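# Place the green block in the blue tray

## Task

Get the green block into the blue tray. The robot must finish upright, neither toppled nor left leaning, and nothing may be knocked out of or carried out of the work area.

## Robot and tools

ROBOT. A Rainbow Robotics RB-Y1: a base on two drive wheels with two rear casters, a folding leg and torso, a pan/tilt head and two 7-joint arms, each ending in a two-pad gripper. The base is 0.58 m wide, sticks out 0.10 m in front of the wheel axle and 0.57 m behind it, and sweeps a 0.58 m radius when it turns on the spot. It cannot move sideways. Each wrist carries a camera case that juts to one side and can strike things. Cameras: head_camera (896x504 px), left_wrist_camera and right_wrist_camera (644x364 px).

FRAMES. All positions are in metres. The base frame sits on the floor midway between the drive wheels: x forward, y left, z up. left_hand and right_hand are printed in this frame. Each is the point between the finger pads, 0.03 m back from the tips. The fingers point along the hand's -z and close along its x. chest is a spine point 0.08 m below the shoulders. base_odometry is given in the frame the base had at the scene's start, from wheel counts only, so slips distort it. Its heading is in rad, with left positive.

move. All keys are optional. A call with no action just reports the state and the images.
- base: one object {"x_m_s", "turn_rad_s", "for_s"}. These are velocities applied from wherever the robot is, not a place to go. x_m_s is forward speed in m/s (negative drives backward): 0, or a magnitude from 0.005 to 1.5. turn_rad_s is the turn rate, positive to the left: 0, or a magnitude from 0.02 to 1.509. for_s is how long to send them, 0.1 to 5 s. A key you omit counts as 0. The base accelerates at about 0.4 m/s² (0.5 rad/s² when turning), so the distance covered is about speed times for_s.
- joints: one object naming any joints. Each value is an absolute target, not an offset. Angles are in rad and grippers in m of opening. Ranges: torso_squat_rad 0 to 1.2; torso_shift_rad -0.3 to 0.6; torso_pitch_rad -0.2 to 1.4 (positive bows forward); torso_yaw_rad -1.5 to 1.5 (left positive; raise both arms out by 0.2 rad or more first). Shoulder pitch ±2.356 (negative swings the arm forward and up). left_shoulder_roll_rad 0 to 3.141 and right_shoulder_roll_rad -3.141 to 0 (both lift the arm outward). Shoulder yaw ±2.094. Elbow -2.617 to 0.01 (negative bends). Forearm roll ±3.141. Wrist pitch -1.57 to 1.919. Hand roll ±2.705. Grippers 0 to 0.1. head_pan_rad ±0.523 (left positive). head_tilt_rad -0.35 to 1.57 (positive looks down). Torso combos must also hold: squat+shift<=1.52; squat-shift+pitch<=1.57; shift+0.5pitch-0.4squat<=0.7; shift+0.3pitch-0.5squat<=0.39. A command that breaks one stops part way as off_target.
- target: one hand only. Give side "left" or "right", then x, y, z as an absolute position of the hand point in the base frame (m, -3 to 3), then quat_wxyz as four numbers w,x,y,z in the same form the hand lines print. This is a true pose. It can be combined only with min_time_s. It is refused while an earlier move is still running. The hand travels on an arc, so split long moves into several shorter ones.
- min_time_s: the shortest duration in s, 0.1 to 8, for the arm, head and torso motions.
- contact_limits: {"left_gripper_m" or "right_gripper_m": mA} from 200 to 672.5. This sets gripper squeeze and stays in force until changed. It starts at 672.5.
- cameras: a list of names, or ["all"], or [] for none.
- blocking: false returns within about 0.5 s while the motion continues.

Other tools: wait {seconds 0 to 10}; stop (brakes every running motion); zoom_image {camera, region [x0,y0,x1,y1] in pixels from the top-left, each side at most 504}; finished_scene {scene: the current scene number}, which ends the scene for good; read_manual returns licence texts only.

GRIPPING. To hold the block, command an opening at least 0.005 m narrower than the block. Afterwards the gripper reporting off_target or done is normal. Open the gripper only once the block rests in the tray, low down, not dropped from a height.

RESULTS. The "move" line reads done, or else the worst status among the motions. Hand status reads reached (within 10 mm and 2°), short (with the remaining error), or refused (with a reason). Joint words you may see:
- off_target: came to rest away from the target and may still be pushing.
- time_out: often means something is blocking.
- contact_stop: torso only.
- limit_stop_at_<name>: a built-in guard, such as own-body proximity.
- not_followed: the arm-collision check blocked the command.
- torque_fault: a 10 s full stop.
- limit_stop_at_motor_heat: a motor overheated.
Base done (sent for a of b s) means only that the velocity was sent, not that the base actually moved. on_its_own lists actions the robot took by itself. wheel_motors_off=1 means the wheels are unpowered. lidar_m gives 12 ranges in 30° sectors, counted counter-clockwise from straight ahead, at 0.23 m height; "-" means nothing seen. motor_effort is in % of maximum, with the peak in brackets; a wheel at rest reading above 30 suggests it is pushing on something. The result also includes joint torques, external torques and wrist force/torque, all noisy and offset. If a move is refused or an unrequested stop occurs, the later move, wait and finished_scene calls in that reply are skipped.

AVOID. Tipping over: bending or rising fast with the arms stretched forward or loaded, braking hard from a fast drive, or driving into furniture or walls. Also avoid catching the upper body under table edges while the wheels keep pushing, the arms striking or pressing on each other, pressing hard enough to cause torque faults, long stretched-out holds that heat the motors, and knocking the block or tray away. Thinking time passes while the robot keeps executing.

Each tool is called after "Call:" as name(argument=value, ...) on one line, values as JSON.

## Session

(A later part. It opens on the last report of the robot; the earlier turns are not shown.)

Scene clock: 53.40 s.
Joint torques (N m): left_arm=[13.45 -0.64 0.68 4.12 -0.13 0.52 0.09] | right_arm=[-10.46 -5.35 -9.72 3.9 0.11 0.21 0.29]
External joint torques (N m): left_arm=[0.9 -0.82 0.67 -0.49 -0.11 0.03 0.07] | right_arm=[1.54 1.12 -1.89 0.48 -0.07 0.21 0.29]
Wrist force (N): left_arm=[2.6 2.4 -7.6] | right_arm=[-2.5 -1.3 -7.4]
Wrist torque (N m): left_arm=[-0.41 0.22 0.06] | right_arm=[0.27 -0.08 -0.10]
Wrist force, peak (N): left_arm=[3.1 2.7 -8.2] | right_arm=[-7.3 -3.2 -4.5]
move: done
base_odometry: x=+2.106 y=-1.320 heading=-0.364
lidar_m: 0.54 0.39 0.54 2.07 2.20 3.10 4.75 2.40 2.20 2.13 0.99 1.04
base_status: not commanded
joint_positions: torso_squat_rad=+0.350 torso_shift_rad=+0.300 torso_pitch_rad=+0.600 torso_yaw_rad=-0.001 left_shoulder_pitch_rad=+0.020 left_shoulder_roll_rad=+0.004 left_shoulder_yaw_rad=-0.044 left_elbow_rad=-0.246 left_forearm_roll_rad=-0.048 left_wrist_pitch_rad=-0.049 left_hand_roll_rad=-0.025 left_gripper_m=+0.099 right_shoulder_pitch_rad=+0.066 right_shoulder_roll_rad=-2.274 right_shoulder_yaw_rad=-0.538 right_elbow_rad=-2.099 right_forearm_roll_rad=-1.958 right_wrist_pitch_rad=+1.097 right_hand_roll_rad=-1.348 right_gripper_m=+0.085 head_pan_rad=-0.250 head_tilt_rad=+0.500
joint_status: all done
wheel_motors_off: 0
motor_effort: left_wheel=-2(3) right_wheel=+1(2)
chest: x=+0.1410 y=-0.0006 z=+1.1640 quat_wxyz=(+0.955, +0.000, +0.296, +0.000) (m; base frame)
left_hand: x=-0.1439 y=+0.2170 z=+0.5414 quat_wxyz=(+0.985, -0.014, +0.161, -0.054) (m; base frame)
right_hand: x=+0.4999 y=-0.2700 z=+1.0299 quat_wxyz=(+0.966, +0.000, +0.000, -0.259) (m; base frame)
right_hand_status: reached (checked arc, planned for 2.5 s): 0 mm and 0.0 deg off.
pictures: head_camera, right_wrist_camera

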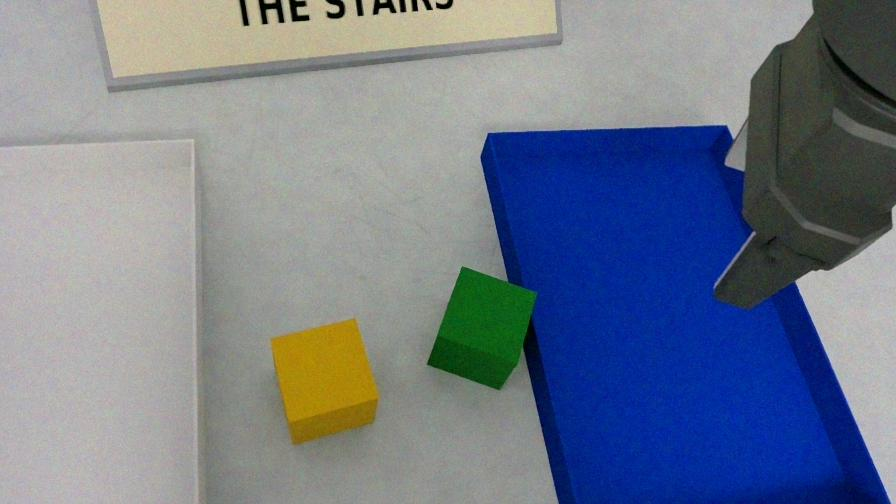

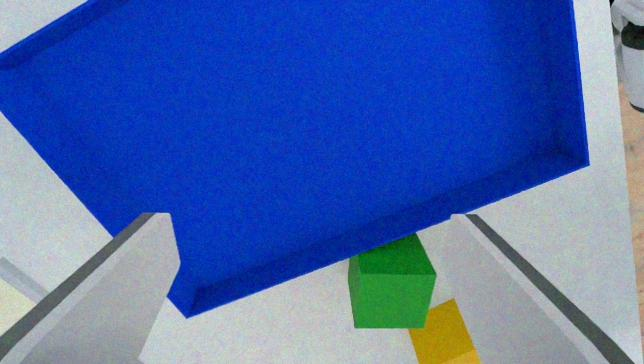

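Call:
move(joints={"right_gripper_m":0.0})

Call:
move(target={"side":"right","x":0.52,"y":-0.28,"z":0.95,"quat_wxyz":[0.966,0,0,-0.259]}, min_time_s=1.5)

Call:
move(target={"side":"right","x":0.52,"y":-0.28,"z":0.905,"quat_wxyz":[0.966,0,0,-0.259]}, min_time_s=1.5, cameras=["head_camera","right_wrist_camera"])

Scene clock: 56.23 s.
Joint torques (N m): left_arm=[13.4 -0.55 0.81 4.27 -0.13 0.54 0.05] | right_arm=[-10.16 -5.72 -9.72 3.99 0.18 0.17 0.13]
External joint torques (N m): left_arm=[0.85 -0.74 0.8 -0.33 -0.11 0.05 0.04] | right_arm=[1.83 0.75 -1.89 0.56 -0.01 0.17 0.13]
Wrist force (N): left_arm=[2.8 2.4 -7.8] | right_arm=[-2.4 -1.4 -7.3]
Wrist torque (N m): left_arm=[-0.42 0.24 0.08] | right_arm=[0.27 -0.06 -0.10]
Wrist force, peak (N): left_arm=[2.9 2.2 -8.2] | right_arm=[-2.4 -1.4 -7.3]
move: done
base_odometry: x=+2.106 y=-1.320 heading=-0.364
lidar_m: 0.52 0.40 0.52 2.05 2.18 3.10 4.74 2.39 2.19 2.12 0.99 1.05
base_status: not commanded
joint_positions: torso_squat_rad=+0.350 torso_shift_rad=+0.300 torso_pitch_rad=+0.600 torso_yaw_rad=-0.001 left_shoulder_pitch_rad=+0.020 left_shoulder_roll_rad=+0.004 left_shoulder_yaw_rad=-0.044 left_elbow_rad=-0.246 left_forearm_roll_rad=-0.048 left_wrist_pitch_rad=-0.049 left_hand_roll_rad=-0.025 left_gripper_m=+0.099 right_shoulder_pitch_rad=+0.066 right_shoulder_roll_rad=-2.274 right_shoulder_yaw_rad=-0.538 right_elbow_rad=-2.099 right_forearm_roll_rad=-1.958 right_wrist_pitch_rad=+1.097 right_hand_roll_rad=-1.348 right_gripper_m=+0.001 head_pan_rad=-0.250 head_tilt_rad=+0.500
joint_status: all done
wheel_motors_off: 0
motor_effort: left_wheel=-2(3) right_wheel=+1(2)
chest: x=+0.1410 y=-0.0006 z=+1.1640 quat_wxyz=(+0.955, +0.000, +0.296, +0.000) (m; base frame)
left_hand: x=-0.1439 y=+0.2170 z=+0.5414 quat_wxyz=(+0.985, -0.014, +0.161, -0.054) (m; base frame)
right_hand: x=+0.4999 y=-0.2700 z=+1.0299 quat_wxyz=(+0.966, +0.000, +0.000, -0.259) (m; base frame)
pictures: none

Scene clock: 58.07 s.
Joint torques (N m): left_arm=[13.41 -0.51 1.05 4.38 -0.2 0.43 0.16] | right_arm=[-12.61 -2.08 -5.5 3.7 0.35 -0.25 0.59]
External joint torques (N m): left_arm=[0.86 -0.69 1.04 -0.22 -0.19 -0.06 0.14] | right_arm=[1.63 0.49 1.14 0.71 0.2 -0.25 0.59]
Wrist force (N): left_arm=[3.0 2.4 -7.8] | right_arm=[-2.3 -1.4 -7.1]
Wrist torque (N m): left_arm=[-0.41 0.25 0.04] | right_arm=[0.27 -0.02 -0.21]
Wrist force, peak (N): left_arm=[3.1 2.4 -8.2] | right_arm=[-2.2 -1.2 -7.4]
move: done
base_odometry: x=+2.106 y=-1.320 heading=-0.364
lidar_m: 0.53 0.39 0.54 2.05 2.20 3.11 4.76 2.39 2.18 2.13 1.00 1.04
base_status: not commanded
joint_positions: torso_squat_rad=+0.350 torso_shift_rad=+0.300 torso_pitch_rad=+0.600 torso_yaw_rad=-0.001 left_shoulder_pitch_rad=+0.020 left_shoulder_roll_rad=+0.004 left_shoulder_yaw_rad=-0.044 left_elbow_rad=-0.246 left_forearm_roll_rad=-0.048 left_wrist_pitch_rad=-0.049 left_hand_roll_rad=-0.025 left_gripper_m=+0.099 right_shoulder_pitch_rad=+0.366 right_shoulder_roll_rad=-2.436 right_shoulder_yaw_rad=-0.522 right_elbow_rad=-1.989 right_forearm_roll_rad=-1.911 right_wrist_pitch_rad=+0.796 right_hand_roll_rad=-1.315 right_gripper_m=+0.001 head_pan_rad=-0.250 head_tilt_rad=+0.500
joint_status: all done
wheel_motors_off: 0
motor_effort: left_wheel=-2(3) right_wheel=+2(2)
chest: x=+0.1410 y=-0.0006 z=+1.1640 quat_wxyz=(+0.955, +0.000, +0.296, +0.000) (m; base frame)
left_hand: x=-0.1439 y=+0.2170 z=+0.5414 quat_wxyz=(+0.985, -0.014, +0.161, -0.054) (m; base frame)
right_hand: x=+0.5199 y=-0.2797 z=+0.9502 quat_wxyz=(+0.966, +0.001, -0.001, -0.259) (m; base frame)
right_hand_status: reached (checked arc, planned for 1.5 s): 0 mm and 0.1 deg off.
pictures: none

Scene clock: 59.90 s.
Joint torques (N m): left_arm=[13.15 -0.44 1.03 4.24 -0.14 0.55 0.22] | right_arm=[-13.37 -0.35 -7.78 3.16 0.39 -0.38 -0.01]
External joint torques (N m): left_arm=[0.6 -0.62 1.02 -0.37 -0.13 0.05 0.21] | right_arm=[1.78 -0.03 -1.99 0.56 0.26 -0.38 -0.01]
Wrist force (N): left_arm=[2.7 2.3 -7.6] | right_arm=[-2.0 -1.6 -7.1]
Wrist torque (N m): left_arm=[-0.40 0.24 0.07] | right_arm=[0.29 -0.03 -0.12]
Wrist force, peak (N): left_arm=[2.7 2.6 -8.3] | right_arm=[-2.4 -1.5 -7.2]
move: done
base_odometry: x=+2.106 y=-1.320 heading=-0.364
lidar_m: 0.53 0.40 0.54 2.05 2.18 3.10 4.76 2.40 2.19 2.13 1.00 1.03
base_status: not commanded
joint_positions: torso_squat_rad=+0.350 torso_shift_rad=+0.300 torso_pitch_rad=+0.600 torso_yaw_rad=-0.001 left_shoulder_pitch_rad=+0.020 left_shoulder_roll_rad=+0.004 left_shoulder_yaw_rad=-0.044 left_elbow_rad=-0.246 left_forearm_roll_rad=-0.048 left_wrist_pitch_rad=-0.049 left_hand_roll_rad=-0.025 left_gripper_m=+0.099 right_shoulder_pitch_rad=+0.525 right_shoulder_roll_rad=-2.524 right_shoulder_yaw_rad=-0.530 right_elbow_rad=-1.944 right_forearm_roll_rad=-1.864 right_wrist_pitch_rad=+0.651 right_hand_roll_rad=-1.355 right_gripper_m=+0.001 head_pan_rad=-0.250 head_tilt_rad=+0.500
joint_status: all done
wheel_motors_off: 0
motor_effort: left_wheel=-2(3) right_wheel=+1(2)
chest: x=+0.1410 y=-0.0006 z=+1.1640 quat_wxyz=(+0.955, +0.000, +0.296, +0.000) (m; base frame)
left_hand: x=-0.1439 y=+0.2170 z=+0.5414 quat_wxyz=(+0.985, -0.014, +0.161, -0.054) (m; base frame)
right_hand: x=+0.5194 y=-0.2799 z=+0.9055 quat_wxyz=(+0.966, +0.000, +0.000, -0.259) (m; base frame)
right_hand_status: reached (checked arc, planned for 1.5 s): 1 mm and 0.1 deg off.
pictures: head_camera, right_wrist_camera

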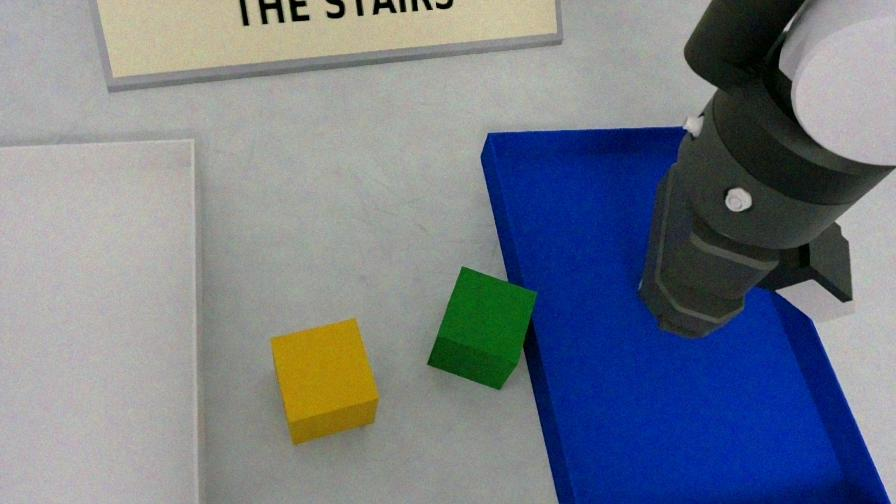

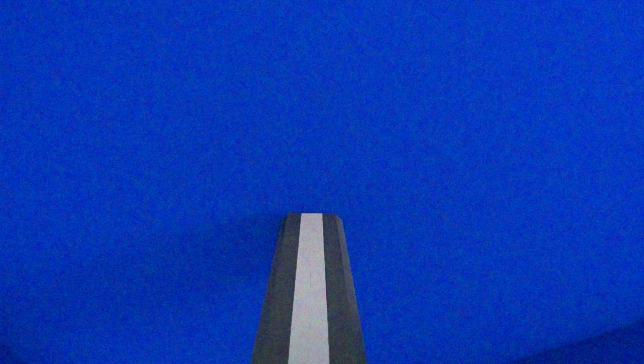

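Call:
move(target={"side":"right","x":0.515,"y":-0.335,"z":0.905,"quat_wxyz":[0.966,0,0,-0.259]}, min_time_s=1.5)

Call:
move(target={"side":"right","x":0.51,"y":-0.385,"z":0.905,"quat_wxyz":[0.966,0,0,-0.259]}, min_time_s=2, cameras=["head_camera"])

Scene clock: 63.20 s.
Joint torques (N m): left_arm=[13.52 -0.43 0.68 4.22 -0.21 0.61 0.11] | right_arm=[-14.27 -0.36 -4.97 3.28 -0.31 0.45 0.57]
External joint torques (N m): left_arm=[0.97 -0.61 0.66 -0.39 -0.2 0.11 0.09] | right_arm=[-0.71 1.58 1.12 0.6 -0.45 0.45 0.57]
Wrist force (N): left_arm=[2.8 2.1 -7.8] | right_arm=[-1.9 -1.6 -6.9]
Wrist torque (N m): left_arm=[-0.43 0.26 0.03] | right_arm=[0.30 0.03 -0.22]
Wrist force, peak (N): left_arm=[3.1 2.5 -8.2] | right_arm=[-1.9 -1.7 -7.4]
move: done
base_odometry: x=+2.106 y=-1.320 heading=-0.364
lidar_m: 0.53 0.38 0.53 2.06 2.19 3.10 4.75 2.40 2.18 2.11 0.98 1.05
base_status: not commanded
joint_positions: torso_squat_rad=+0.350 torso_shift_rad=+0.300 torso_pitch_rad=+0.600 torso_yaw_rad=-0.001 left_shoulder_pitch_rad=+0.020 left_shoulder_roll_rad=+0.004 left_shoulder_yaw_rad=-0.044 left_elbow_rad=-0.246 left_forearm_roll_rad=-0.048 left_wrist_pitch_rad=-0.049 left_hand_roll_rad=-0.025 left_gripper_m=+0.099 right_shoulder_pitch_rad=+0.515 right_shoulder_roll_rad=-2.373 right_shoulder_yaw_rad=-0.474 right_elbow_rad=-1.900 right_forearm_roll_rad=-1.868 right_wrist_pitch_rad=+0.686 right_hand_roll_rad=-1.173 right_gripper_m=+0.001 head_pan_rad=-0.250 head_tilt_rad=+0.500
joint_status: all done
wheel_motors_off: 0
motor_effort: left_wheel=-2(3) right_wheel=+1(2)
chest: x=+0.1410 y=-0.0006 z=+1.1640 quat_wxyz=(+0.955, +0.000, +0.296, +0.000) (m; base frame)
left_hand: x=-0.1439 y=+0.2170 z=+0.5414 quat_wxyz=(+0.985, -0.014, +0.161, -0.054) (m; base frame)
right_hand: x=+0.5148 y=-0.3348 z=+0.9048 quat_wxyz=(+0.966, +0.000, -0.001, -0.259) (m; base frame)
right_hand_status: reached (checked arc, planned for 1.5 s): 0 mm and 0.1 deg off.
pictures: none

Scene clock: 65.53 s.
Joint torques (N m): left_arm=[13.68 -0.61 0.68 4.26 -0.09 0.5 0.13] | right_arm=[-12.61 -1.6 -4.76 3.29 -0.27 0.31 0.57]
External joint torques (N m): left_arm=[1.13 -0.79 0.67 -0.35 -0.07 0 0.11] | right_arm=[-0.53 1.73 1.65 0.41 -0.42 0.32 0.57]
Wrist force (N): left_arm=[2.8 2.7 -8.0] | right_arm=[-2.4 -1.1 -6.6]
Wrist torque (N m): left_arm=[-0.47 0.24 0.05] | right_arm=[0.31 0.00 -0.23]
Wrist force, peak (N): left_arm=[2.8 2.7 -8.0] | right_arm=[-2.4 -1.2 -7.0]
move: done
base_odometry: x=+2.106 y=-1.320 heading=-0.364
lidar_m: 0.54 0.40 0.55 2.07 2.20 3.11 4.76 2.39 2.18 2.11 0.99 1.04
base_status: not commanded
joint_positions: torso_squat_rad=+0.350 torso_shift_rad=+0.300 torso_pitch_rad=+0.600 torso_yaw_rad=-0.001 left_shoulder_pitch_rad=+0.020 left_shoulder_roll_rad=+0.004 left_shoulder_yaw_rad=-0.044 left_elbow_rad=-0.246 left_forearm_roll_rad=-0.048 left_wrist_pitch_rad=-0.049 left_hand_roll_rad=-0.025 left_gripper_m=+0.099 right_shoulder_pitch_rad=+0.510 right_shoulder_roll_rad=-2.246 right_shoulder_yaw_rad=-0.441 right_elbow_rad=-1.826 right_forearm_roll_rad=-1.897 right_wrist_pitch_rad=+0.732 right_hand_roll_rad=-0.982 right_gripper_m=+0.001 head_pan_rad=-0.250 head_tilt_rad=+0.500
joint_status: all done
wheel_motors_off: 0
motor_effort: left_wheel=-2(3) right_wheel=+1(2)
chest: x=+0.1410 y=-0.0006 z=+1.1640 quat_wxyz=(+0.955, +0.000, +0.296, +0.000) (m; base frame)
left_hand: x=-0.1439 y=+0.2170 z=+0.5414 quat_wxyz=(+0.985, -0.014, +0.161, -0.054) (m; base frame)
right_hand: x=+0.5099 y=-0.3847 z=+0.9049 quat_wxyz=(+0.966, +0.000, -0.001, -0.259) (m; base frame)
right_hand_status: reached (checked arc, planned for 2.0 s): 0 mm and 0.1 deg off.
pictures: head_camera

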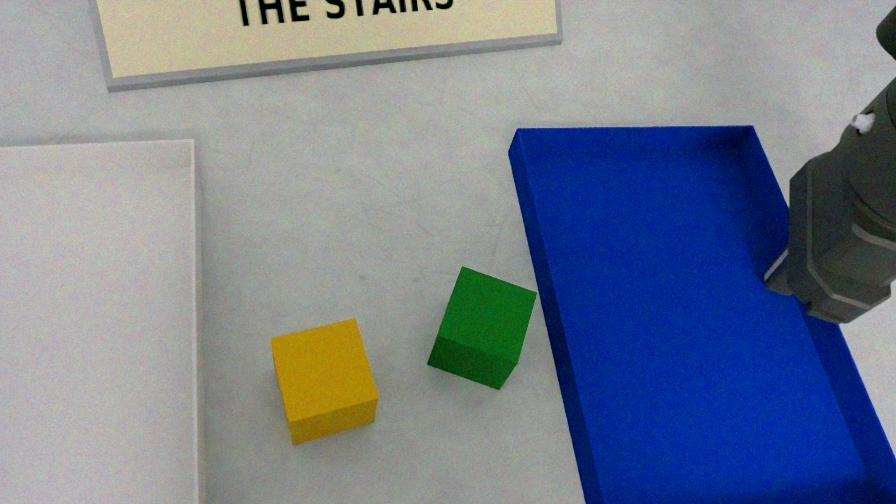

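Call:
move(target={"side":"right","x":0.505,"y":-0.41,"z":0.905,"quat_wxyz":[0.966,0,0,-0.259]}, min_time_s=1.2)

Call:
move(target={"side":"right","x":0.505,"y":-0.38,"z":0.96,"quat_wxyz":[0.966,0,0,-0.259]}, min_time_s=1.2)

Call:
move(joints={"right_gripper_m":0.08})

Call:
move(target={"side":"right","x":0.502,"y":-0.137,"z":0.98,"quat_wxyz":[0.966,0,0,-0.259]}, min_time_s=2.5, cameras=["head_camera","right_wrist_camera"])

Scene clock: 67.27 s.
Joint torques (N m): left_arm=[13.67 -0.54 1.01 4.42 -0.25 0.47 0.09] | right_arm=[-12.17 -1.89 -5.32 3.51 -0.19 0.54 0.57]
External joint torques (N m): left_arm=[1.12 -0.72 0.99 -0.18 -0.23 -0.02 0.07] | right_arm=[-0.9 2.14 1.25 0.54 -0.35 0.55 0.57]
Wrist force (N): left_arm=[2.9 2.3 -7.7] | right_arm=[-2.5 -1.2 -6.7]
Wrist torque (N m): left_arm=[-0.43 0.27 0.08] | right_arm=[0.29 -0.03 -0.21]
Wrist force, peak (N): left_arm=[2.9 2.1 -8.2] | right_arm=[-2.4 -1.0 -7.0]
move: done
base_odometry: x=+2.106 y=-1.320 heading=-0.364
lidar_m: 0.51 0.39 0.53 2.06 2.19 3.10 4.75 2.39 2.18 2.13 0.99 1.05
base_status: not commanded
joint_positions: torso_squat_rad=+0.350 torso_shift_rad=+0.300 torso_pitch_rad=+0.600 torso_yaw_rad=-0.001 left_shoulder_pitch_rad=+0.020 left_shoulder_roll_rad=+0.004 left_shoulder_yaw_rad=-0.044 left_elbow_rad=-0.246 left_forearm_roll_rad=-0.048 left_wrist_pitch_rad=-0.049 left_hand_roll_rad=-0.025 left_gripper_m=+0.099 right_shoulder_pitch_rad=+0.507 right_shoulder_roll_rad=-2.183 right_shoulder_yaw_rad=-0.428 right_elbow_rad=-1.783 right_forearm_roll_rad=-1.911 right_wrist_pitch_rad=+0.760 right_hand_roll_rad=-0.885 right_gripper_m=+0.001 head_pan_rad=-0.250 head_tilt_rad=+0.500
joint_status: all done
wheel_motors_off: 0
motor_effort: left_wheel=-2(3) right_wheel=+1(2)
chest: x=+0.1410 y=-0.0006 z=+1.1640 quat_wxyz=(+0.955, +0.000, +0.296, +0.000) (m; base frame)
left_hand: x=-0.1439 y=+0.2170 z=+0.5414 quat_wxyz=(+0.985, -0.014, +0.161, -0.054) (m; base frame)
right_hand: x=+0.5050 y=-0.4099 z=+0.9049 quat_wxyz=(+0.966, +0.000, +0.000, -0.259) (m; base frame)
right_hand_status: reached (checked arc, planned for 1.2 s): 0 mm and 0.0 deg off.
pictures: none

Scene clock: 68.80 s.
Joint torques (N m): left_arm=[13.29 -0.46 0.74 4.14 -0.15 0.46 0.14] | right_arm=[-10.7 -5.81 -9.93 2.08 0.5 0.33 0.16]
External joint torques (N m): left_arm=[0.74 -0.65 0.73 -0.47 -0.14 -0.04 0.12] | right_arm=[-0.24 1.95 -1.74 -0.43 0.32 0.33 0.16]
Wrist force (N): left_arm=[3.1 2.4 -7.7] | right_arm=[-1.9 -1.6 -6.9]
Wrist torque (N m): left_arm=[-0.45 0.29 0.07] | right_arm=[0.28 0.00 -0.11]
Wrist force, peak (N): left_arm=[3.0 2.3 -8.0] | right_arm=[-2.3 -1.4 -7.1]
move: done
base_odometry: x=+2.106 y=-1.320 heading=-0.364
lidar_m: 0.51 0.39 0.54 2.05 2.18 3.10 4.75 2.39 2.18 2.13 1.00 1.04
base_status: not commanded
joint_positions: torso_squat_rad=+0.350 torso_shift_rad=+0.300 torso_pitch_rad=+0.600 torso_yaw_rad=-0.001 left_shoulder_pitch_rad=+0.020 left_shoulder_roll_rad=+0.004 left_shoulder_yaw_rad=-0.044 left_elbow_rad=-0.246 left_forearm_roll_rad=-0.048 left_wrist_pitch_rad=-0.049 left_hand_roll_rad=-0.025 left_gripper_m=+0.099 right_shoulder_pitch_rad=+0.255 right_shoulder_roll_rad=-2.073 right_shoulder_yaw_rad=-0.443 right_elbow_rad=-1.906 right_forearm_roll_rad=-1.821 right_wrist_pitch_rad=+1.014 right_hand_roll_rad=-1.021 right_gripper_m=+0.001 head_pan_rad=-0.250 head_tilt_rad=+0.500
joint_status: all done
wheel_motors_off: 0
motor_effort: left_wheel=-2(3) right_wheel=+2(2)
chest: x=+0.1410 y=-0.0006 z=+1.1640 quat_wxyz=(+0.955, +0.000, +0.296, +0.000) (m; base frame)
left_hand: x=-0.1439 y=+0.2170 z=+0.5414 quat_wxyz=(+0.985, -0.014, +0.161, -0.054) (m; base frame)
right_hand: x=+0.5050 y=-0.3801 z=+0.9596 quat_wxyz=(+0.966, +0.000, +0.001, -0.259) (m; base frame)
right_hand_status: reached (checked arc, planned for 1.2 s): 0 mm and 0.1 deg off.
pictures: none

Scene clock: 70.23 s.
Joint torques (N m): left_arm=[13.35 -0.4 0.93 4.3 -0.17 0.49 0.14] | right_arm=[-10.51 -5.39 -10.15 2.04 0.4 0.29 0.08]
External joint torques (N m): left_arm=[0.8 -0.59 0.92 -0.31 -0.16 0 0.12] | right_arm=[-0.05 2.38 -1.96 -0.46 0.21 0.29 0.08]
Wrist force (N): left_arm=[3.0 2.1 -7.9] | right_arm=[-1.8 -1.6 -6.9]
Wrist torque (N m): left_arm=[-0.40 0.26 0.04] | right_arm=[0.27 0.02 -0.12]
Wrist force, peak (N): left_arm=[2.8 2.3 -8.0] | right_arm=[-1.9 -1.5 -7.1]
move: done
base_odometry: x=+2.106 y=-1.320 heading=-0.364
lidar_m: 0.54 0.38 0.54 2.07 2.19 3.10 4.76 2.40 2.19 2.12 0.98 1.03
base_status: not commanded
joint_positions: torso_squat_rad=+0.350 torso_shift_rad=+0.300 torso_pitch_rad=+0.600 torso_yaw_rad=-0.001 left_shoulder_pitch_rad=+0.020 left_shoulder_roll_rad=+0.004 left_shoulder_yaw_rad=-0.044 left_elbow_rad=-0.246 left_forearm_roll_rad=-0.048 left_wrist_pitch_rad=-0.049 left_hand_roll_rad=-0.025 left_gripper_m=+0.099 right_shoulder_pitch_rad=+0.255 right_shoulder_roll_rad=-2.073 right_shoulder_yaw_rad=-0.443 right_elbow_rad=-1.906 right_forearm_roll_rad=-1.821 right_wrist_pitch_rad=+1.014 right_hand_roll_rad=-1.021 right_gripper_m=+0.080 head_pan_rad=-0.250 head_tilt_rad=+0.500
joint_status: all done
wheel_motors_off: 0
motor_effort: left_wheel=-2(2) right_wheel=+1(2)
chest: x=+0.1410 y=-0.0006 z=+1.1640 quat_wxyz=(+0.955, +0.000, +0.296, +0.000) (m; base frame)
left_hand: x=-0.1439 y=+0.2170 z=+0.5414 quat_wxyz=(+0.985, -0.014, +0.161, -0.054) (m; base frame)
right_hand: x=+0.5050 y=-0.3801 z=+0.9596 quat_wxyz=(+0.966, +0.000, +0.001, -0.259) (m; base frame)
pictures: none

Scene clock: 73.07 s.
Joint torques (N m): left_arm=[13.57 -0.54 0.5 4.2 -0.28 0.48 0.15] | right_arm=[-14.15 2.06 -8.38 3.07 -0.11 -0.32 0]
External joint torques (N m): left_arm=[1.02 -0.72 0.49 -0.41 -0.26 -0.01 0.13] | right_arm=[2.25 0.27 -2.2 -0.45 -0.25 -0.32 0]
Wrist force (N): left_arm=[2.7 2.0 -7.8] | right_arm=[-2.3 -1.3 -7.1]
Wrist torque (N m): left_arm=[-0.38 0.22 0.04] | right_arm=[0.26 -0.05 -0.11]
Wrist force, peak (N): left_arm=[2.9 2.5 -7.9] | right_arm=[-2.5 -1.5 -7.2]
move: done
base_odometry: x=+2.106 y=-1.320 heading=-0.364
lidar_m: 0.51 0.40 0.54 2.05 2.20 3.11 4.74 2.40 2.19 2.13 0.98 1.04
base_status: not commanded
joint_positions: torso_squat_rad=+0.350 torso_shift_rad=+0.300 torso_pitch_rad=+0.600 torso_yaw_rad=-0.001 left_shoulder_pitch_rad=+0.020 left_shoulder_roll_rad=+0.004 left_shoulder_yaw_rad=-0.044 left_elbow_rad=-0.246 left_forearm_roll_rad=-0.048 left_wrist_pitch_rad=-0.049 left_hand_roll_rad=-0.025 left_gripper_m=+0.099 right_shoulder_pitch_rad=+0.329 right_shoulder_roll_rad=-2.785 right_shoulder_yaw_rad=-0.753 right_elbow_rad=-2.065 right_forearm_roll_rad=-2.012 right_wrist_pitch_rad=+0.787 right_hand_roll_rad=-1.712 right_gripper_m=+0.080 head_pan_rad=-0.250 head_tilt_rad=+0.500
joint_status: all done
wheel_motors_off: 0
motor_effort: left_wheel=-2(3) right_wheel=+2(2)
chest: x=+0.1410 y=-0.0006 z=+1.1640 quat_wxyz=(+0.955, +0.000, +0.296, +0.000) (m; base frame)
left_hand: x=-0.1439 y=+0.2170 z=+0.5414 quat_wxyz=(+0.985, -0.014, +0.161, -0.054) (m; base frame)
right_hand: x=+0.5016 y=-0.1368 z=+0.9803 quat_wxyz=(+0.966, +0.001, -0.001, -0.259) (m; base frame)
right_hand_status: reached (checked arc, planned for 2.5 s): 1 mm and 0.2 deg off.
pictures: head_camera, right_wrist_camera

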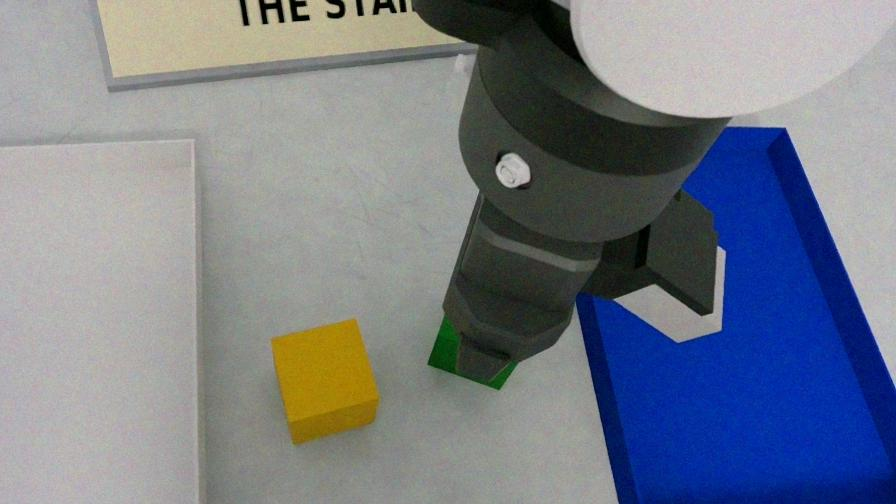

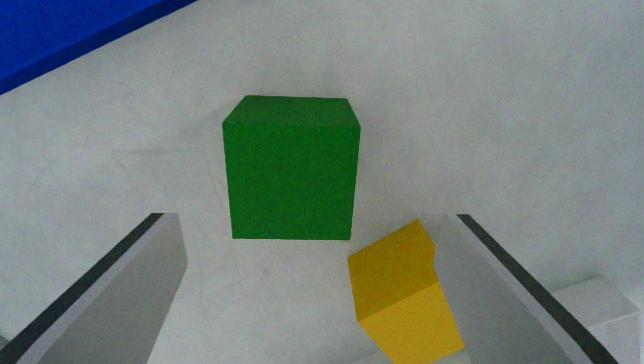

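Call:
move(joints={"right_gripper_m":0.067})

Call:
move(target={"side":"right","x":0.5096,"y":-0.145,"z":0.945,"quat_wxyz":[0.966,0,0,-0.259]}, min_time_s=1, cameras=["right_wrist_camera","head_camera"])

Scene clock: 74.10 s.
Joint torques (N m): left_arm=[13.39 -0.34 0.66 4.28 -0.23 0.55 0.15] | right_arm=[-14.34 2.15 -8.02 3.14 -0.25 -0.33 0.08]
External joint torques (N m): left_arm=[0.84 -0.52 0.65 -0.33 -0.21 0.06 0.14] | right_arm=[2.07 0.36 -1.83 -0.38 -0.38 -0.33 0.08]
Wrist force (N): left_arm=[2.9 2.1 -7.6] | right_arm=[-2.2 -1.2 -7.1]
Wrist torque (N m): left_arm=[-0.40 0.25 0.05] | right_arm=[0.24 -0.05 -0.11]
Wrist force, peak (N): left_arm=[3.0 2.1 -8.2] | right_arm=[-2.2 -1.3 -7.3]
move: done
base_odometry: x=+2.106 y=-1.320 heading=-0.364
lidar_m: 0.51 0.38 0.54 2.07 2.18 3.11 4.76 2.40 2.18 2.12 1.00 1.04
base_status: not commanded
joint_positions: torso_squat_rad=+0.350 torso_shift_rad=+0.300 torso_pitch_rad=+0.600 torso_yaw_rad=-0.001 left_shoulder_pitch_rad=+0.020 left_shoulder_roll_rad=+0.004 left_shoulder_yaw_rad=-0.044 left_elbow_rad=-0.246 left_forearm_roll_rad=-0.048 left_wrist_pitch_rad=-0.049 left_hand_roll_rad=-0.025 left_gripper_m=+0.099 right_shoulder_pitch_rad=+0.329 right_shoulder_roll_rad=-2.785 right_shoulder_yaw_rad=-0.753 right_elbow_rad=-2.065 right_forearm_roll_rad=-2.012 right_wrist_pitch_rad=+0.787 right_hand_roll_rad=-1.712 right_gripper_m=+0.067 head_pan_rad=-0.250 head_tilt_rad=+0.500
joint_status: all done
wheel_motors_off: 0
motor_effort: left_wheel=-2(2) right_wheel=+1(2)
chest: x=+0.1410 y=-0.0006 z=+1.1640 quat_wxyz=(+0.955, +0.000, +0.296, +0.000) (m; base frame)
left_hand: x=-0.1439 y=+0.2170 z=+0.5414 quat_wxyz=(+0.985, -0.014, +0.161, -0.054) (m; base frame)
right_hand: x=+0.5016 y=-0.1368 z=+0.9803 quat_wxyz=(+0.966, +0.001, -0.001, -0.259) (m; base frame)
pictures: none

Scene clock: 75.43 s.
Joint torques (N m): left_arm=[13.3 -0.53 1.04 4.2 -0.27 0.48 0.07] | right_arm=[-15.26 2.06 -4.76 3.54 0.24 -0.23 0.01]
External joint torques (N m): left_arm=[0.75 -0.71 1.03 -0.4 -0.26 -0.01 0.06] | right_arm=[1.9 -0.4 1.16 0.47 0.12 -0.23 0.01]
Wrist force (N): left_arm=[2.9 2.7 -7.5] | right_arm=[-2.0 -1.3 -7.0]
Wrist torque (N m): left_arm=[-0.47 0.25 0.07] | right_arm=[0.23 -0.01 -0.11]
Wrist force, peak (N): left_arm=[2.7 2.9 -7.9] | right_arm=[-2.2 -1.3 -7.2]
move: done
base_odometry: x=+2.106 y=-1.320 heading=-0.364
lidar_m: 0.51 0.40 0.54 2.07 2.19 3.11 4.76 2.40 2.19 2.09 0.99 1.05
base_status: not commanded
joint_positions: torso_squat_rad=+0.350 torso_shift_rad=+0.300 torso_pitch_rad=+0.600 torso_yaw_rad=-0.001 left_shoulder_pitch_rad=+0.020 left_shoulder_roll_rad=+0.004 left_shoulder_yaw_rad=-0.044 left_elbow_rad=-0.246 left_forearm_roll_rad=-0.048 left_wrist_pitch_rad=-0.049 left_hand_roll_rad=-0.025 left_gripper_m=+0.099 right_shoulder_pitch_rad=+0.427 right_shoulder_roll_rad=-2.826 right_shoulder_yaw_rad=-0.723 right_elbow_rad=-2.017 right_forearm_roll_rad=-1.951 right_wrist_pitch_rad=+0.708 right_hand_roll_rad=-1.715 right_gripper_m=+0.067 head_pan_rad=-0.250 head_tilt_rad=+0.500
joint_status: all done
wheel_motors_off: 0
motor_effort: left_wheel=-2(3) right_wheel=+1(2)
chest: x=+0.1410 y=-0.0006 z=+1.1640 quat_wxyz=(+0.955, +0.000, +0.296, +0.000) (m; base frame)
left_hand: x=-0.1439 y=+0.2170 z=+0.5414 quat_wxyz=(+0.985, -0.014, +0.161, -0.054) (m; base frame)
right_hand: x=+0.5095 y=-0.1449 z=+0.9452 quat_wxyz=(+0.966, +0.000, +0.000, -0.259) (m; base frame)
right_hand_status: reached (checked arc, planned for 1.0 s): 0 mm and 0.0 deg off.
pictures: head_camera, right_wrist_camera

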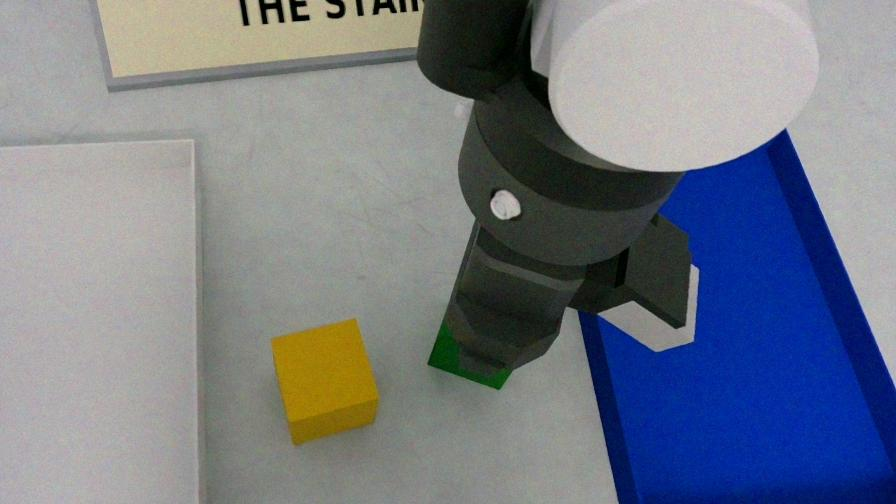

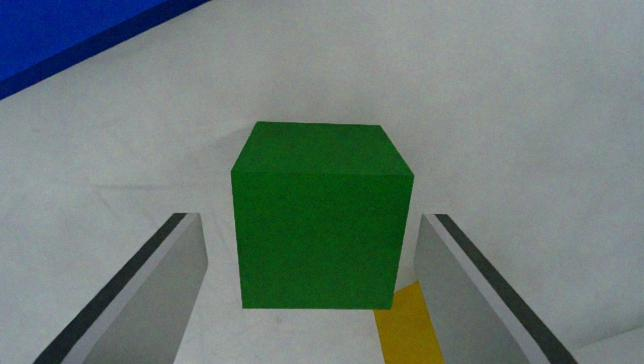

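Call:
move(target={"side":"right","x":0.5105,"y":-0.1435,"z":0.904,"quat_wxyz":[0.966,0,0,-0.259]}, min_time_s=1.5, cameras=["right_wrist_camera"])

Scene clock: 77.40 s.
Joint torques (N m): left_arm=[13.42 -0.44 0.73 4.23 -0.22 0.53 0.09] | right_arm=[-15.94 3.04 -4.04 3.13 0.29 -0.41 0.01]
External joint torques (N m): left_arm=[0.87 -0.62 0.72 -0.38 -0.2 0.03 0.07] | right_arm=[1.94 -0.43 1.41 0.56 0.18 -0.41 0.01]
Wrist force (N): left_arm=[2.1 2.1 -8.0] | right_arm=[-2.0 -1.5 -6.7]
Wrist torque (N m): left_arm=[-0.39 0.17 0.06] | right_arm=[0.30 0.01 -0.11]
Wrist force, peak (N): left_arm=[3.4 2.3 -8.0] | right_arm=[-1.9 -1.6 -7.0]
move: done
base_odometry: x=+2.106 y=-1.320 heading=-0.364
lidar_m: 0.51 0.38 0.53 2.08 2.19 3.09 4.74 2.39 2.18 2.13 0.99 1.04
base_status: not commanded
joint_positions: torso_squat_rad=+0.350 torso_shift_rad=+0.300 torso_pitch_rad=+0.600 torso_yaw_rad=-0.001 left_shoulder_pitch_rad=+0.020 left_shoulder_roll_rad=+0.004 left_shoulder_yaw_rad=-0.044 left_elbow_rad=-0.246 left_forearm_roll_rad=-0.048 left_wrist_pitch_rad=-0.049 left_hand_roll_rad=-0.025 left_gripper_m=+0.099 right_shoulder_pitch_rad=+0.534 right_shoulder_roll_rad=-2.907 right_shoulder_yaw_rad=-0.701 right_elbow_rad=-1.968 right_forearm_roll_rad=-1.872 right_wrist_pitch_rad=+0.610 right_hand_roll_rad=-1.777 right_gripper_m=+0.067 head_pan_rad=-0.250 head_tilt_rad=+0.500
joint_status: all done
wheel_motors_off: 0
motor_effort: left_wheel=-2(3) right_wheel=+2(2)
chest: x=+0.1410 y=-0.0006 z=+1.1640 quat_wxyz=(+0.955, +0.000, +0.296, +0.000) (m; base frame)
left_hand: x=-0.1439 y=+0.2170 z=+0.5414 quat_wxyz=(+0.985, -0.014, +0.161, -0.054) (m; base frame)
right_hand: x=+0.5104 y=-0.1433 z=+0.9043 quat_wxyz=(+0.966, +0.000, +0.000, -0.259) (m; base frame)
right_hand_status: reached (checked arc, planned for 1.5 s): 0 mm and 0.0 deg off.
pictures: right_wrist_camera

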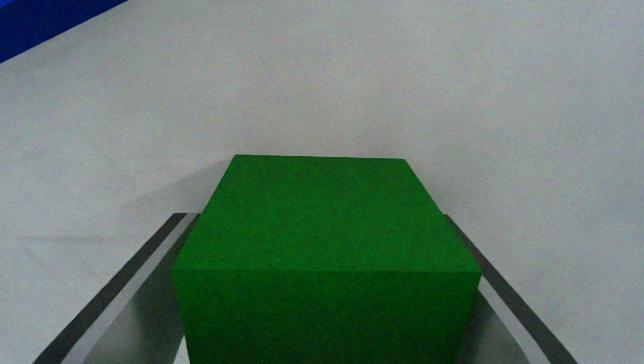

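Call:
move(joints={"right_gripper_m":0.03})

Call:
move(target={"side":"right","x":0.5105,"y":-0.1435,"z":0.99,"quat_wxyz":[0.966,0,0,-0.259]}, min_time_s=1.5, cameras=["right_wrist_camera"])

Call:
move(target={"side":"right","x":0.51,"y":-0.31,"z":0.99,"quat_wxyz":[0.966,0,0,-0.259]}, min_time_s=2, cameras=["right_wrist_camera","head_camera"])

Scene clock: 78.57 s.
Joint torques (N m): left_arm=[13.59 -0.35 0.87 4.2 -0.18 0.52 0.13] | right_arm=[-16.11 3.28 -4.31 2.65 0.26 -0.32 -0.09]
External joint torques (N m): left_arm=[1.04 -0.54 0.86 -0.41 -0.16 0.02 0.12] | right_arm=[1.78 -0.19 1.14 0.08 0.15 -0.32 -0.09]
Wrist force (N): left_arm=[2.9 2.1 -7.7] | right_arm=[-1.2 -1.7 -5.0]
Wrist torque (N m): left_arm=[-0.40 0.24 0.07] | right_arm=[0.31 -0.07 -0.12]
Wrist force, peak (N): left_arm=[3.2 2.4 -8.0] | right_arm=[-1.9 -1.6 -6.9]
move: off_target
base_odometry: x=+2.106 y=-1.320 heading=-0.364
lidar_m: 0.52 0.39 0.54 2.06 2.18 3.09 4.75 2.40 2.18 2.11 0.99 1.05
base_status: not commanded
joint_positions: torso_squat_rad=+0.350 torso_shift_rad=+0.300 torso_pitch_rad=+0.600 torso_yaw_rad=-0.001 left_shoulder_pitch_rad=+0.020 left_shoulder_roll_rad=+0.004 left_shoulder_yaw_rad=-0.044 left_elbow_rad=-0.246 left_forearm_roll_rad=-0.048 left_wrist_pitch_rad=-0.049 left_hand_roll_rad=-0.025 left_gripper_m=+0.099 right_shoulder_pitch_rad=+0.534 right_shoulder_roll_rad=-2.907 right_shoulder_yaw_rad=-0.701 right_elbow_rad=-1.967 right_forearm_roll_rad=-1.872 right_wrist_pitch_rad=+0.610 right_hand_roll_rad=-1.777 right_gripper_m=+0.050 head_pan_rad=-0.250 head_tilt_rad=+0.500
joint_status: right_gripper_m off_target (ended at +0.050, target +0.030)
wheel_motors_off: 0
motor_effort: left_wheel=-2(3) right_wheel=+1(2)
chest: x=+0.1410 y=-0.0006 z=+1.1640 quat_wxyz=(+0.955, +0.000, +0.296, +0.000) (m; base frame)
left_hand: x=-0.1439 y=+0.2170 z=+0.5414 quat_wxyz=(+0.985, -0.014, +0.161, -0.054) (m; base frame)
right_hand: x=+0.5104 y=-0.1433 z=+0.9043 quat_wxyz=(+0.966, +0.000, +0.000, -0.259) (m; base frame)
pictures: none

Scene clock: 80.40 s.
Joint torques (N m): left_arm=[13.35 -0.33 0.69 4.25 -0.18 0.5 0.1] | right_arm=[-17.28 2.6 -8.43 3.32 -0.18 0.15 0.63]
External joint torques (N m): left_arm=[0.8 -0.51 0.68 -0.36 -0.16 0 0.08] | right_arm=[-0.8 1.14 -2.12 -0.46 -0.32 0.15 0.63]
Wrist force (N): left_arm=[2.4 2.4 -7.7] | right_arm=[-1.9 -1.2 -7.9]
Wrist torque (N m): left_arm=[-0.44 0.19 0.05] | right_arm=[0.23 -0.01 -0.17]
Wrist force, peak (N): left_arm=[2.7 2.2 -8.0] | right_arm=[-2.5 -1.4 -8.0]
move: done
base_odometry: x=+2.106 y=-1.320 heading=-0.364
lidar_m: 0.52 0.39 0.53 2.06 2.19 3.09 4.75 2.40 2.18 2.13 0.99 1.05
base_status: not commanded
joint_positions: torso_squat_rad=+0.350 torso_shift_rad=+0.300 torso_pitch_rad=+0.600 torso_yaw_rad=-0.001 left_shoulder_pitch_rad=+0.020 left_shoulder_roll_rad=+0.004 left_shoulder_yaw_rad=-0.044 left_elbow_rad=-0.246 left_forearm_roll_rad=-0.048 left_wrist_pitch_rad=-0.049 left_hand_roll_rad=-0.025 left_gripper_m=+0.099 right_shoulder_pitch_rad=+0.315 right_shoulder_roll_rad=-2.762 right_shoulder_yaw_rad=-0.750 right_elbow_rad=-2.031 right_forearm_roll_rad=-2.055 right_wrist_pitch_rad=+0.824 right_hand_roll_rad=-1.644 right_gripper_m=+0.050 head_pan_rad=-0.250 head_tilt_rad=+0.500
joint_status: all done
wheel_motors_off: 0
motor_effort: left_wheel=-2(3) right_wheel=+1(2)
chest: x=+0.1410 y=-0.0006 z=+1.1640 quat_wxyz=(+0.955, +0.000, +0.296, +0.000) (m; base frame)
left_hand: x=-0.1439 y=+0.2170 z=+0.5414 quat_wxyz=(+0.985, -0.014, +0.161, -0.054) (m; base frame)
right_hand: x=+0.5104 y=-0.1437 z=+0.9897 quat_wxyz=(+0.966, +0.000, +0.000, -0.259) (m; base frame)
right_hand_status: reached (checked arc, planned for 1.5 s): 0 mm and 0.0 deg off.
pictures: right_wrist_camera

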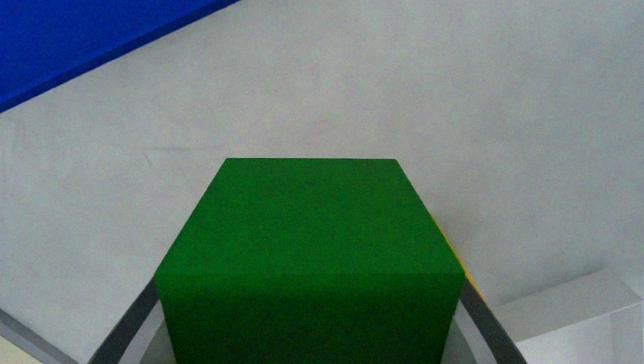

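Scene clock: 82.73 s.
Joint torques (N m): left_arm=[13.4 -0.46 0.81 4.28 -0.18 0.64 0.11] | right_arm=[-12.89 -4.25 -7.08 3.45 0.31 0.32 0.38]
External joint torques (N m): left_arm=[0.85 -0.64 0.8 -0.33 -0.17 0.15 0.09] | right_arm=[-0.8 2.13 0.68 0.46 0.13 0.32 0.38]
Wrist force (N): left_arm=[3.1 1.9 -7.7] | right_arm=[-2.1 -1.3 -7.8]
Wrist torque (N m): left_arm=[-0.40 0.26 0.05] | right_arm=[0.26 -0.02 -0.19]
Wrist force, peak (N): left_arm=[3.0 2.2 -8.3] | right_arm=[-2.4 -1.3 -8.1]
move: done
base_odometry: x=+2.106 y=-1.320 heading=-0.364
lidar_m: 0.52 0.39 0.54 2.07 2.17 3.12 4.75 2.40 2.17 2.12 1.00 1.05
base_status: not commanded
joint_positions: torso_squat_rad=+0.350 torso_shift_rad=+0.300 torso_pitch_rad=+0.600 torso_yaw_rad=-0.001 left_shoulder_pitch_rad=+0.020 left_shoulder_roll_rad=+0.004 left_shoulder_yaw_rad=-0.044 left_elbow_rad=-0.246 left_forearm_roll_rad=-0.048 left_wrist_pitch_rad=-0.049 left_hand_roll_rad=-0.025 left_gripper_m=+0.099 right_shoulder_pitch_rad=+0.181 right_shoulder_roll_rad=-2.241 right_shoulder_yaw_rad=-0.476 right_elbow_rad=-2.020 right_forearm_roll_rad=-1.895 right_wrist_pitch_rad=+0.999 right_hand_roll_rad=-1.230 right_gripper_m=+0.050 head_pan_rad=-0.250 head_tilt_rad=+0.500
joint_status: all done
wheel_motors_off: 0
motor_effort: left_wheel=-3(3) right_wheel=+1(2)
chest: x=+0.1410 y=-0.0006 z=+1.1640 quat_wxyz=(+0.955, +0.000, +0.296, +0.000) (m; base frame)
left_hand: x=-0.1439 y=+0.2170 z=+0.5414 quat_wxyz=(+0.985, -0.014, +0.161, -0.054) (m; base frame)
right_hand: x=+0.5098 y=-0.3096 z=+0.9894 quat_wxyz=(+0.966, +0.000, +0.000, -0.259) (m; base frame)
right_hand_status: reached (checked arc, planned for 2.0 s): 1 mm and 0.0 deg off.
pictures: head_camera, right_wrist_camera

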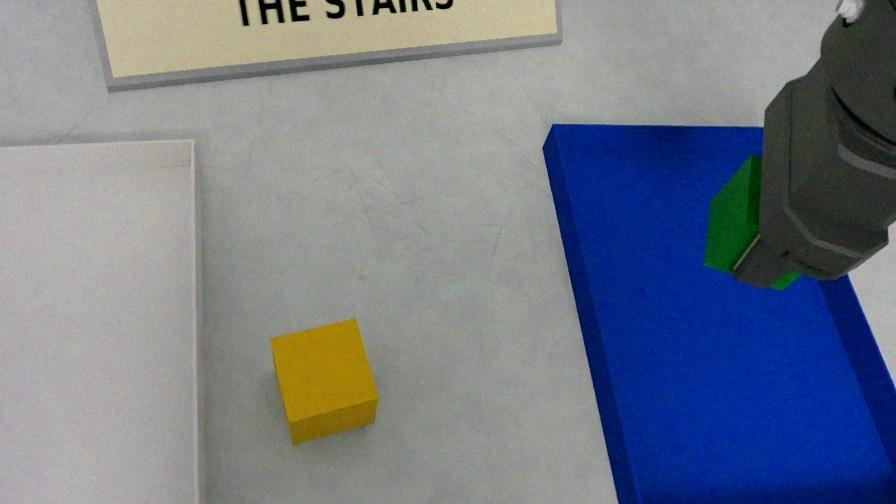

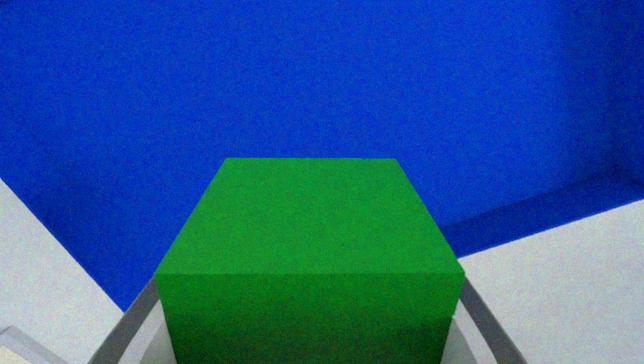

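Call:
move(target={"side":"right","x":0.48,"y":-0.31,"z":0.945,"quat_wxyz":[0.966,0,0,-0.259]}, min_time_s=1.5, cameras=["right_wrist_camera"])

Call:
move(target={"side":"right","x":0.48,"y":-0.31,"z":0.911,"quat_wxyz":[0.966,0,0,-0.259]}, min_time_s=1.5, cameras=["right_wrist_camera","head_camera"])

Scene clock: 84.83 s.
Joint torques (N m): left_arm=[13.28 -0.57 0.77 4.25 -0.22 0.47 0.08] | right_arm=[-9.69 -3.31 -6.43 1.37 0.31 -0.47 0.08]
External joint torques (N m): left_arm=[0.73 -0.75 0.76 -0.36 -0.2 -0.03 0.07] | right_arm=[1.63 2.13 0.64 -0.59 0.15 -0.47 0.08]
Wrist force (N): left_arm=[2.7 1.9 -7.8] | right_arm=[-2.1 -1.3 -7.9]
Wrist torque (N m): left_arm=[-0.38 0.24 0.07] | right_arm=[0.29 -0.03 -0.10]
Wrist force, peak (N): left_arm=[2.7 2.5 -8.3] | right_arm=[-2.4 -1.4 -8.1]
move: done
base_odometry: x=+2.106 y=-1.320 heading=-0.364
lidar_m: 0.50 0.38 0.55 2.07 2.18 3.10 4.76 2.39 2.18 2.11 1.02 1.04
base_status: not commanded
joint_positions: torso_squat_rad=+0.350 torso_shift_rad=+0.300 torso_pitch_rad=+0.600 torso_yaw_rad=-0.001 left_shoulder_pitch_rad=+0.020 left_shoulder_roll_rad=+0.004 left_shoulder_yaw_rad=-0.044 left_elbow_rad=-0.246 left_forearm_roll_rad=-0.048 left_wrist_pitch_rad=-0.049 left_hand_roll_rad=-0.025 left_gripper_m=+0.099 right_shoulder_pitch_rad=+0.270 right_shoulder_roll_rad=-2.230 right_shoulder_yaw_rad=-0.419 right_elbow_rad=-2.132 right_forearm_roll_rad=-1.732 right_wrist_pitch_rad=+0.857 right_hand_roll_rad=-1.355 right_gripper_m=+0.050 head_pan_rad=-0.250 head_tilt_rad=+0.500
joint_status: all done
wheel_motors_off: 0
motor_effort: left_wheel=-2(3) right_wheel=+1(2)
chest: x=+0.1410 y=-0.0006 z=+1.1640 quat_wxyz=(+0.955, +0.000, +0.296, +0.000) (m; base frame)
left_hand: x=-0.1439 y=+0.2170 z=+0.5414 quat_wxyz=(+0.985, -0.014, +0.161, -0.054) (m; base frame)
right_hand: x=+0.4802 y=-0.3099 z=+0.9451 quat_wxyz=(+0.966, +0.000, +0.000, -0.259) (m; base frame)
right_hand_status: reached (checked arc, planned for 1.5 s): 0 mm and 0.0 deg off.
pictures: right_wrist_camera

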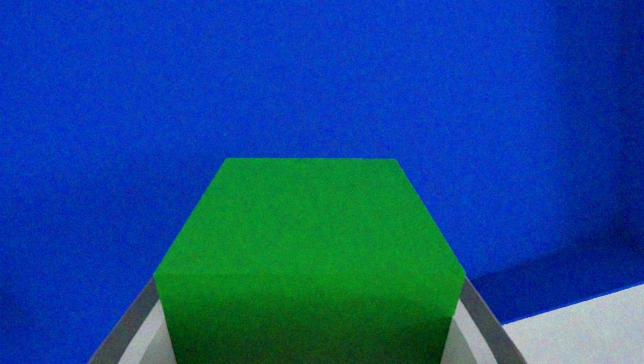

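Scene clock: 86.67 s.
Joint torques (N m): left_arm=[13.42 -0.25 0.96 4.29 -0.2 0.55 0.07] | right_arm=[-10.71 -2.87 -8.54 2.44 0.15 -0.35 -0.01]
External joint torques (N m): left_arm=[0.87 -0.44 0.95 -0.31 -0.18 0.06 0.06] | right_arm=[1.5 0.33 -2.36 0.71 0.02 -0.35 0]
Wrist force (N): left_arm=[3.2 2.6 -7.6] | right_arm=[-2.0 -1.4 -7.5]
Wrist torque (N m): left_arm=[-0.47 0.30 0.02] | right_arm=[0.29 0.01 -0.12]
Wrist force, peak (N): left_arm=[3.0 2.3 -8.2] | right_arm=[-2.3 -1.4 -8.0]
move: done
base_odometry: x=+2.106 y=-1.320 heading=-0.364
lidar_m: 0.51 0.39 0.54 2.05 2.18 3.11 4.76 2.39 2.18 2.13 1.01 1.04
base_status: not commanded
joint_positions: torso_squat_rad=+0.350 torso_shift_rad=+0.300 torso_pitch_rad=+0.600 torso_yaw_rad=-0.001 left_shoulder_pitch_rad=+0.020 left_shoulder_roll_rad=+0.004 left_shoulder_yaw_rad=-0.044 left_elbow_rad=-0.246 left_forearm_roll_rad=-0.048 left_wrist_pitch_rad=-0.049 left_hand_roll_rad=-0.025 left_gripper_m=+0.099 right_shoulder_pitch_rad=+0.415 right_shoulder_roll_rad=-2.328 right_shoulder_yaw_rad=-0.422 right_elbow_rad=-2.099 right_forearm_roll_rad=-1.690 right_wrist_pitch_rad=+0.700 right_hand_roll_rad=-1.400 right_gripper_m=+0.050 head_pan_rad=-0.250 head_tilt_rad=+0.500
joint_status: all done
wheel_motors_off: 0
motor_effort: left_wheel=-2(3) right_wheel=+1(2)
chest: x=+0.1410 y=-0.0006 z=+1.1640 quat_wxyz=(+0.955, +0.000, +0.296, +0.000) (m; base frame)
left_hand: x=-0.1439 y=+0.2170 z=+0.5414 quat_wxyz=(+0.985, -0.014, +0.161, -0.054) (m; base frame)
right_hand: x=+0.4793 y=-0.3099 z=+0.9114 quat_wxyz=(+0.966, +0.001, +0.000, -0.259) (m; base frame)
right_hand_status: reached (checked arc, planned for 1.5 s): 1 mm and 0.1 deg off.
pictures: head_camera, right_wrist_camera

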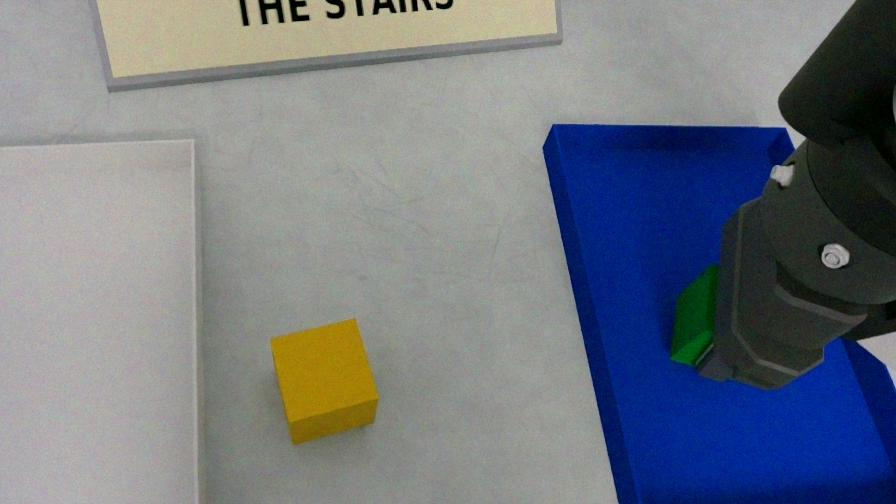

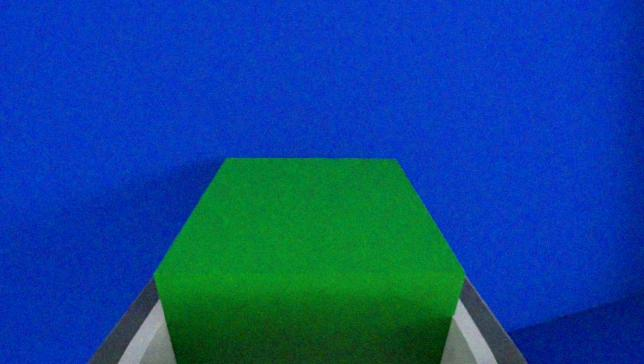

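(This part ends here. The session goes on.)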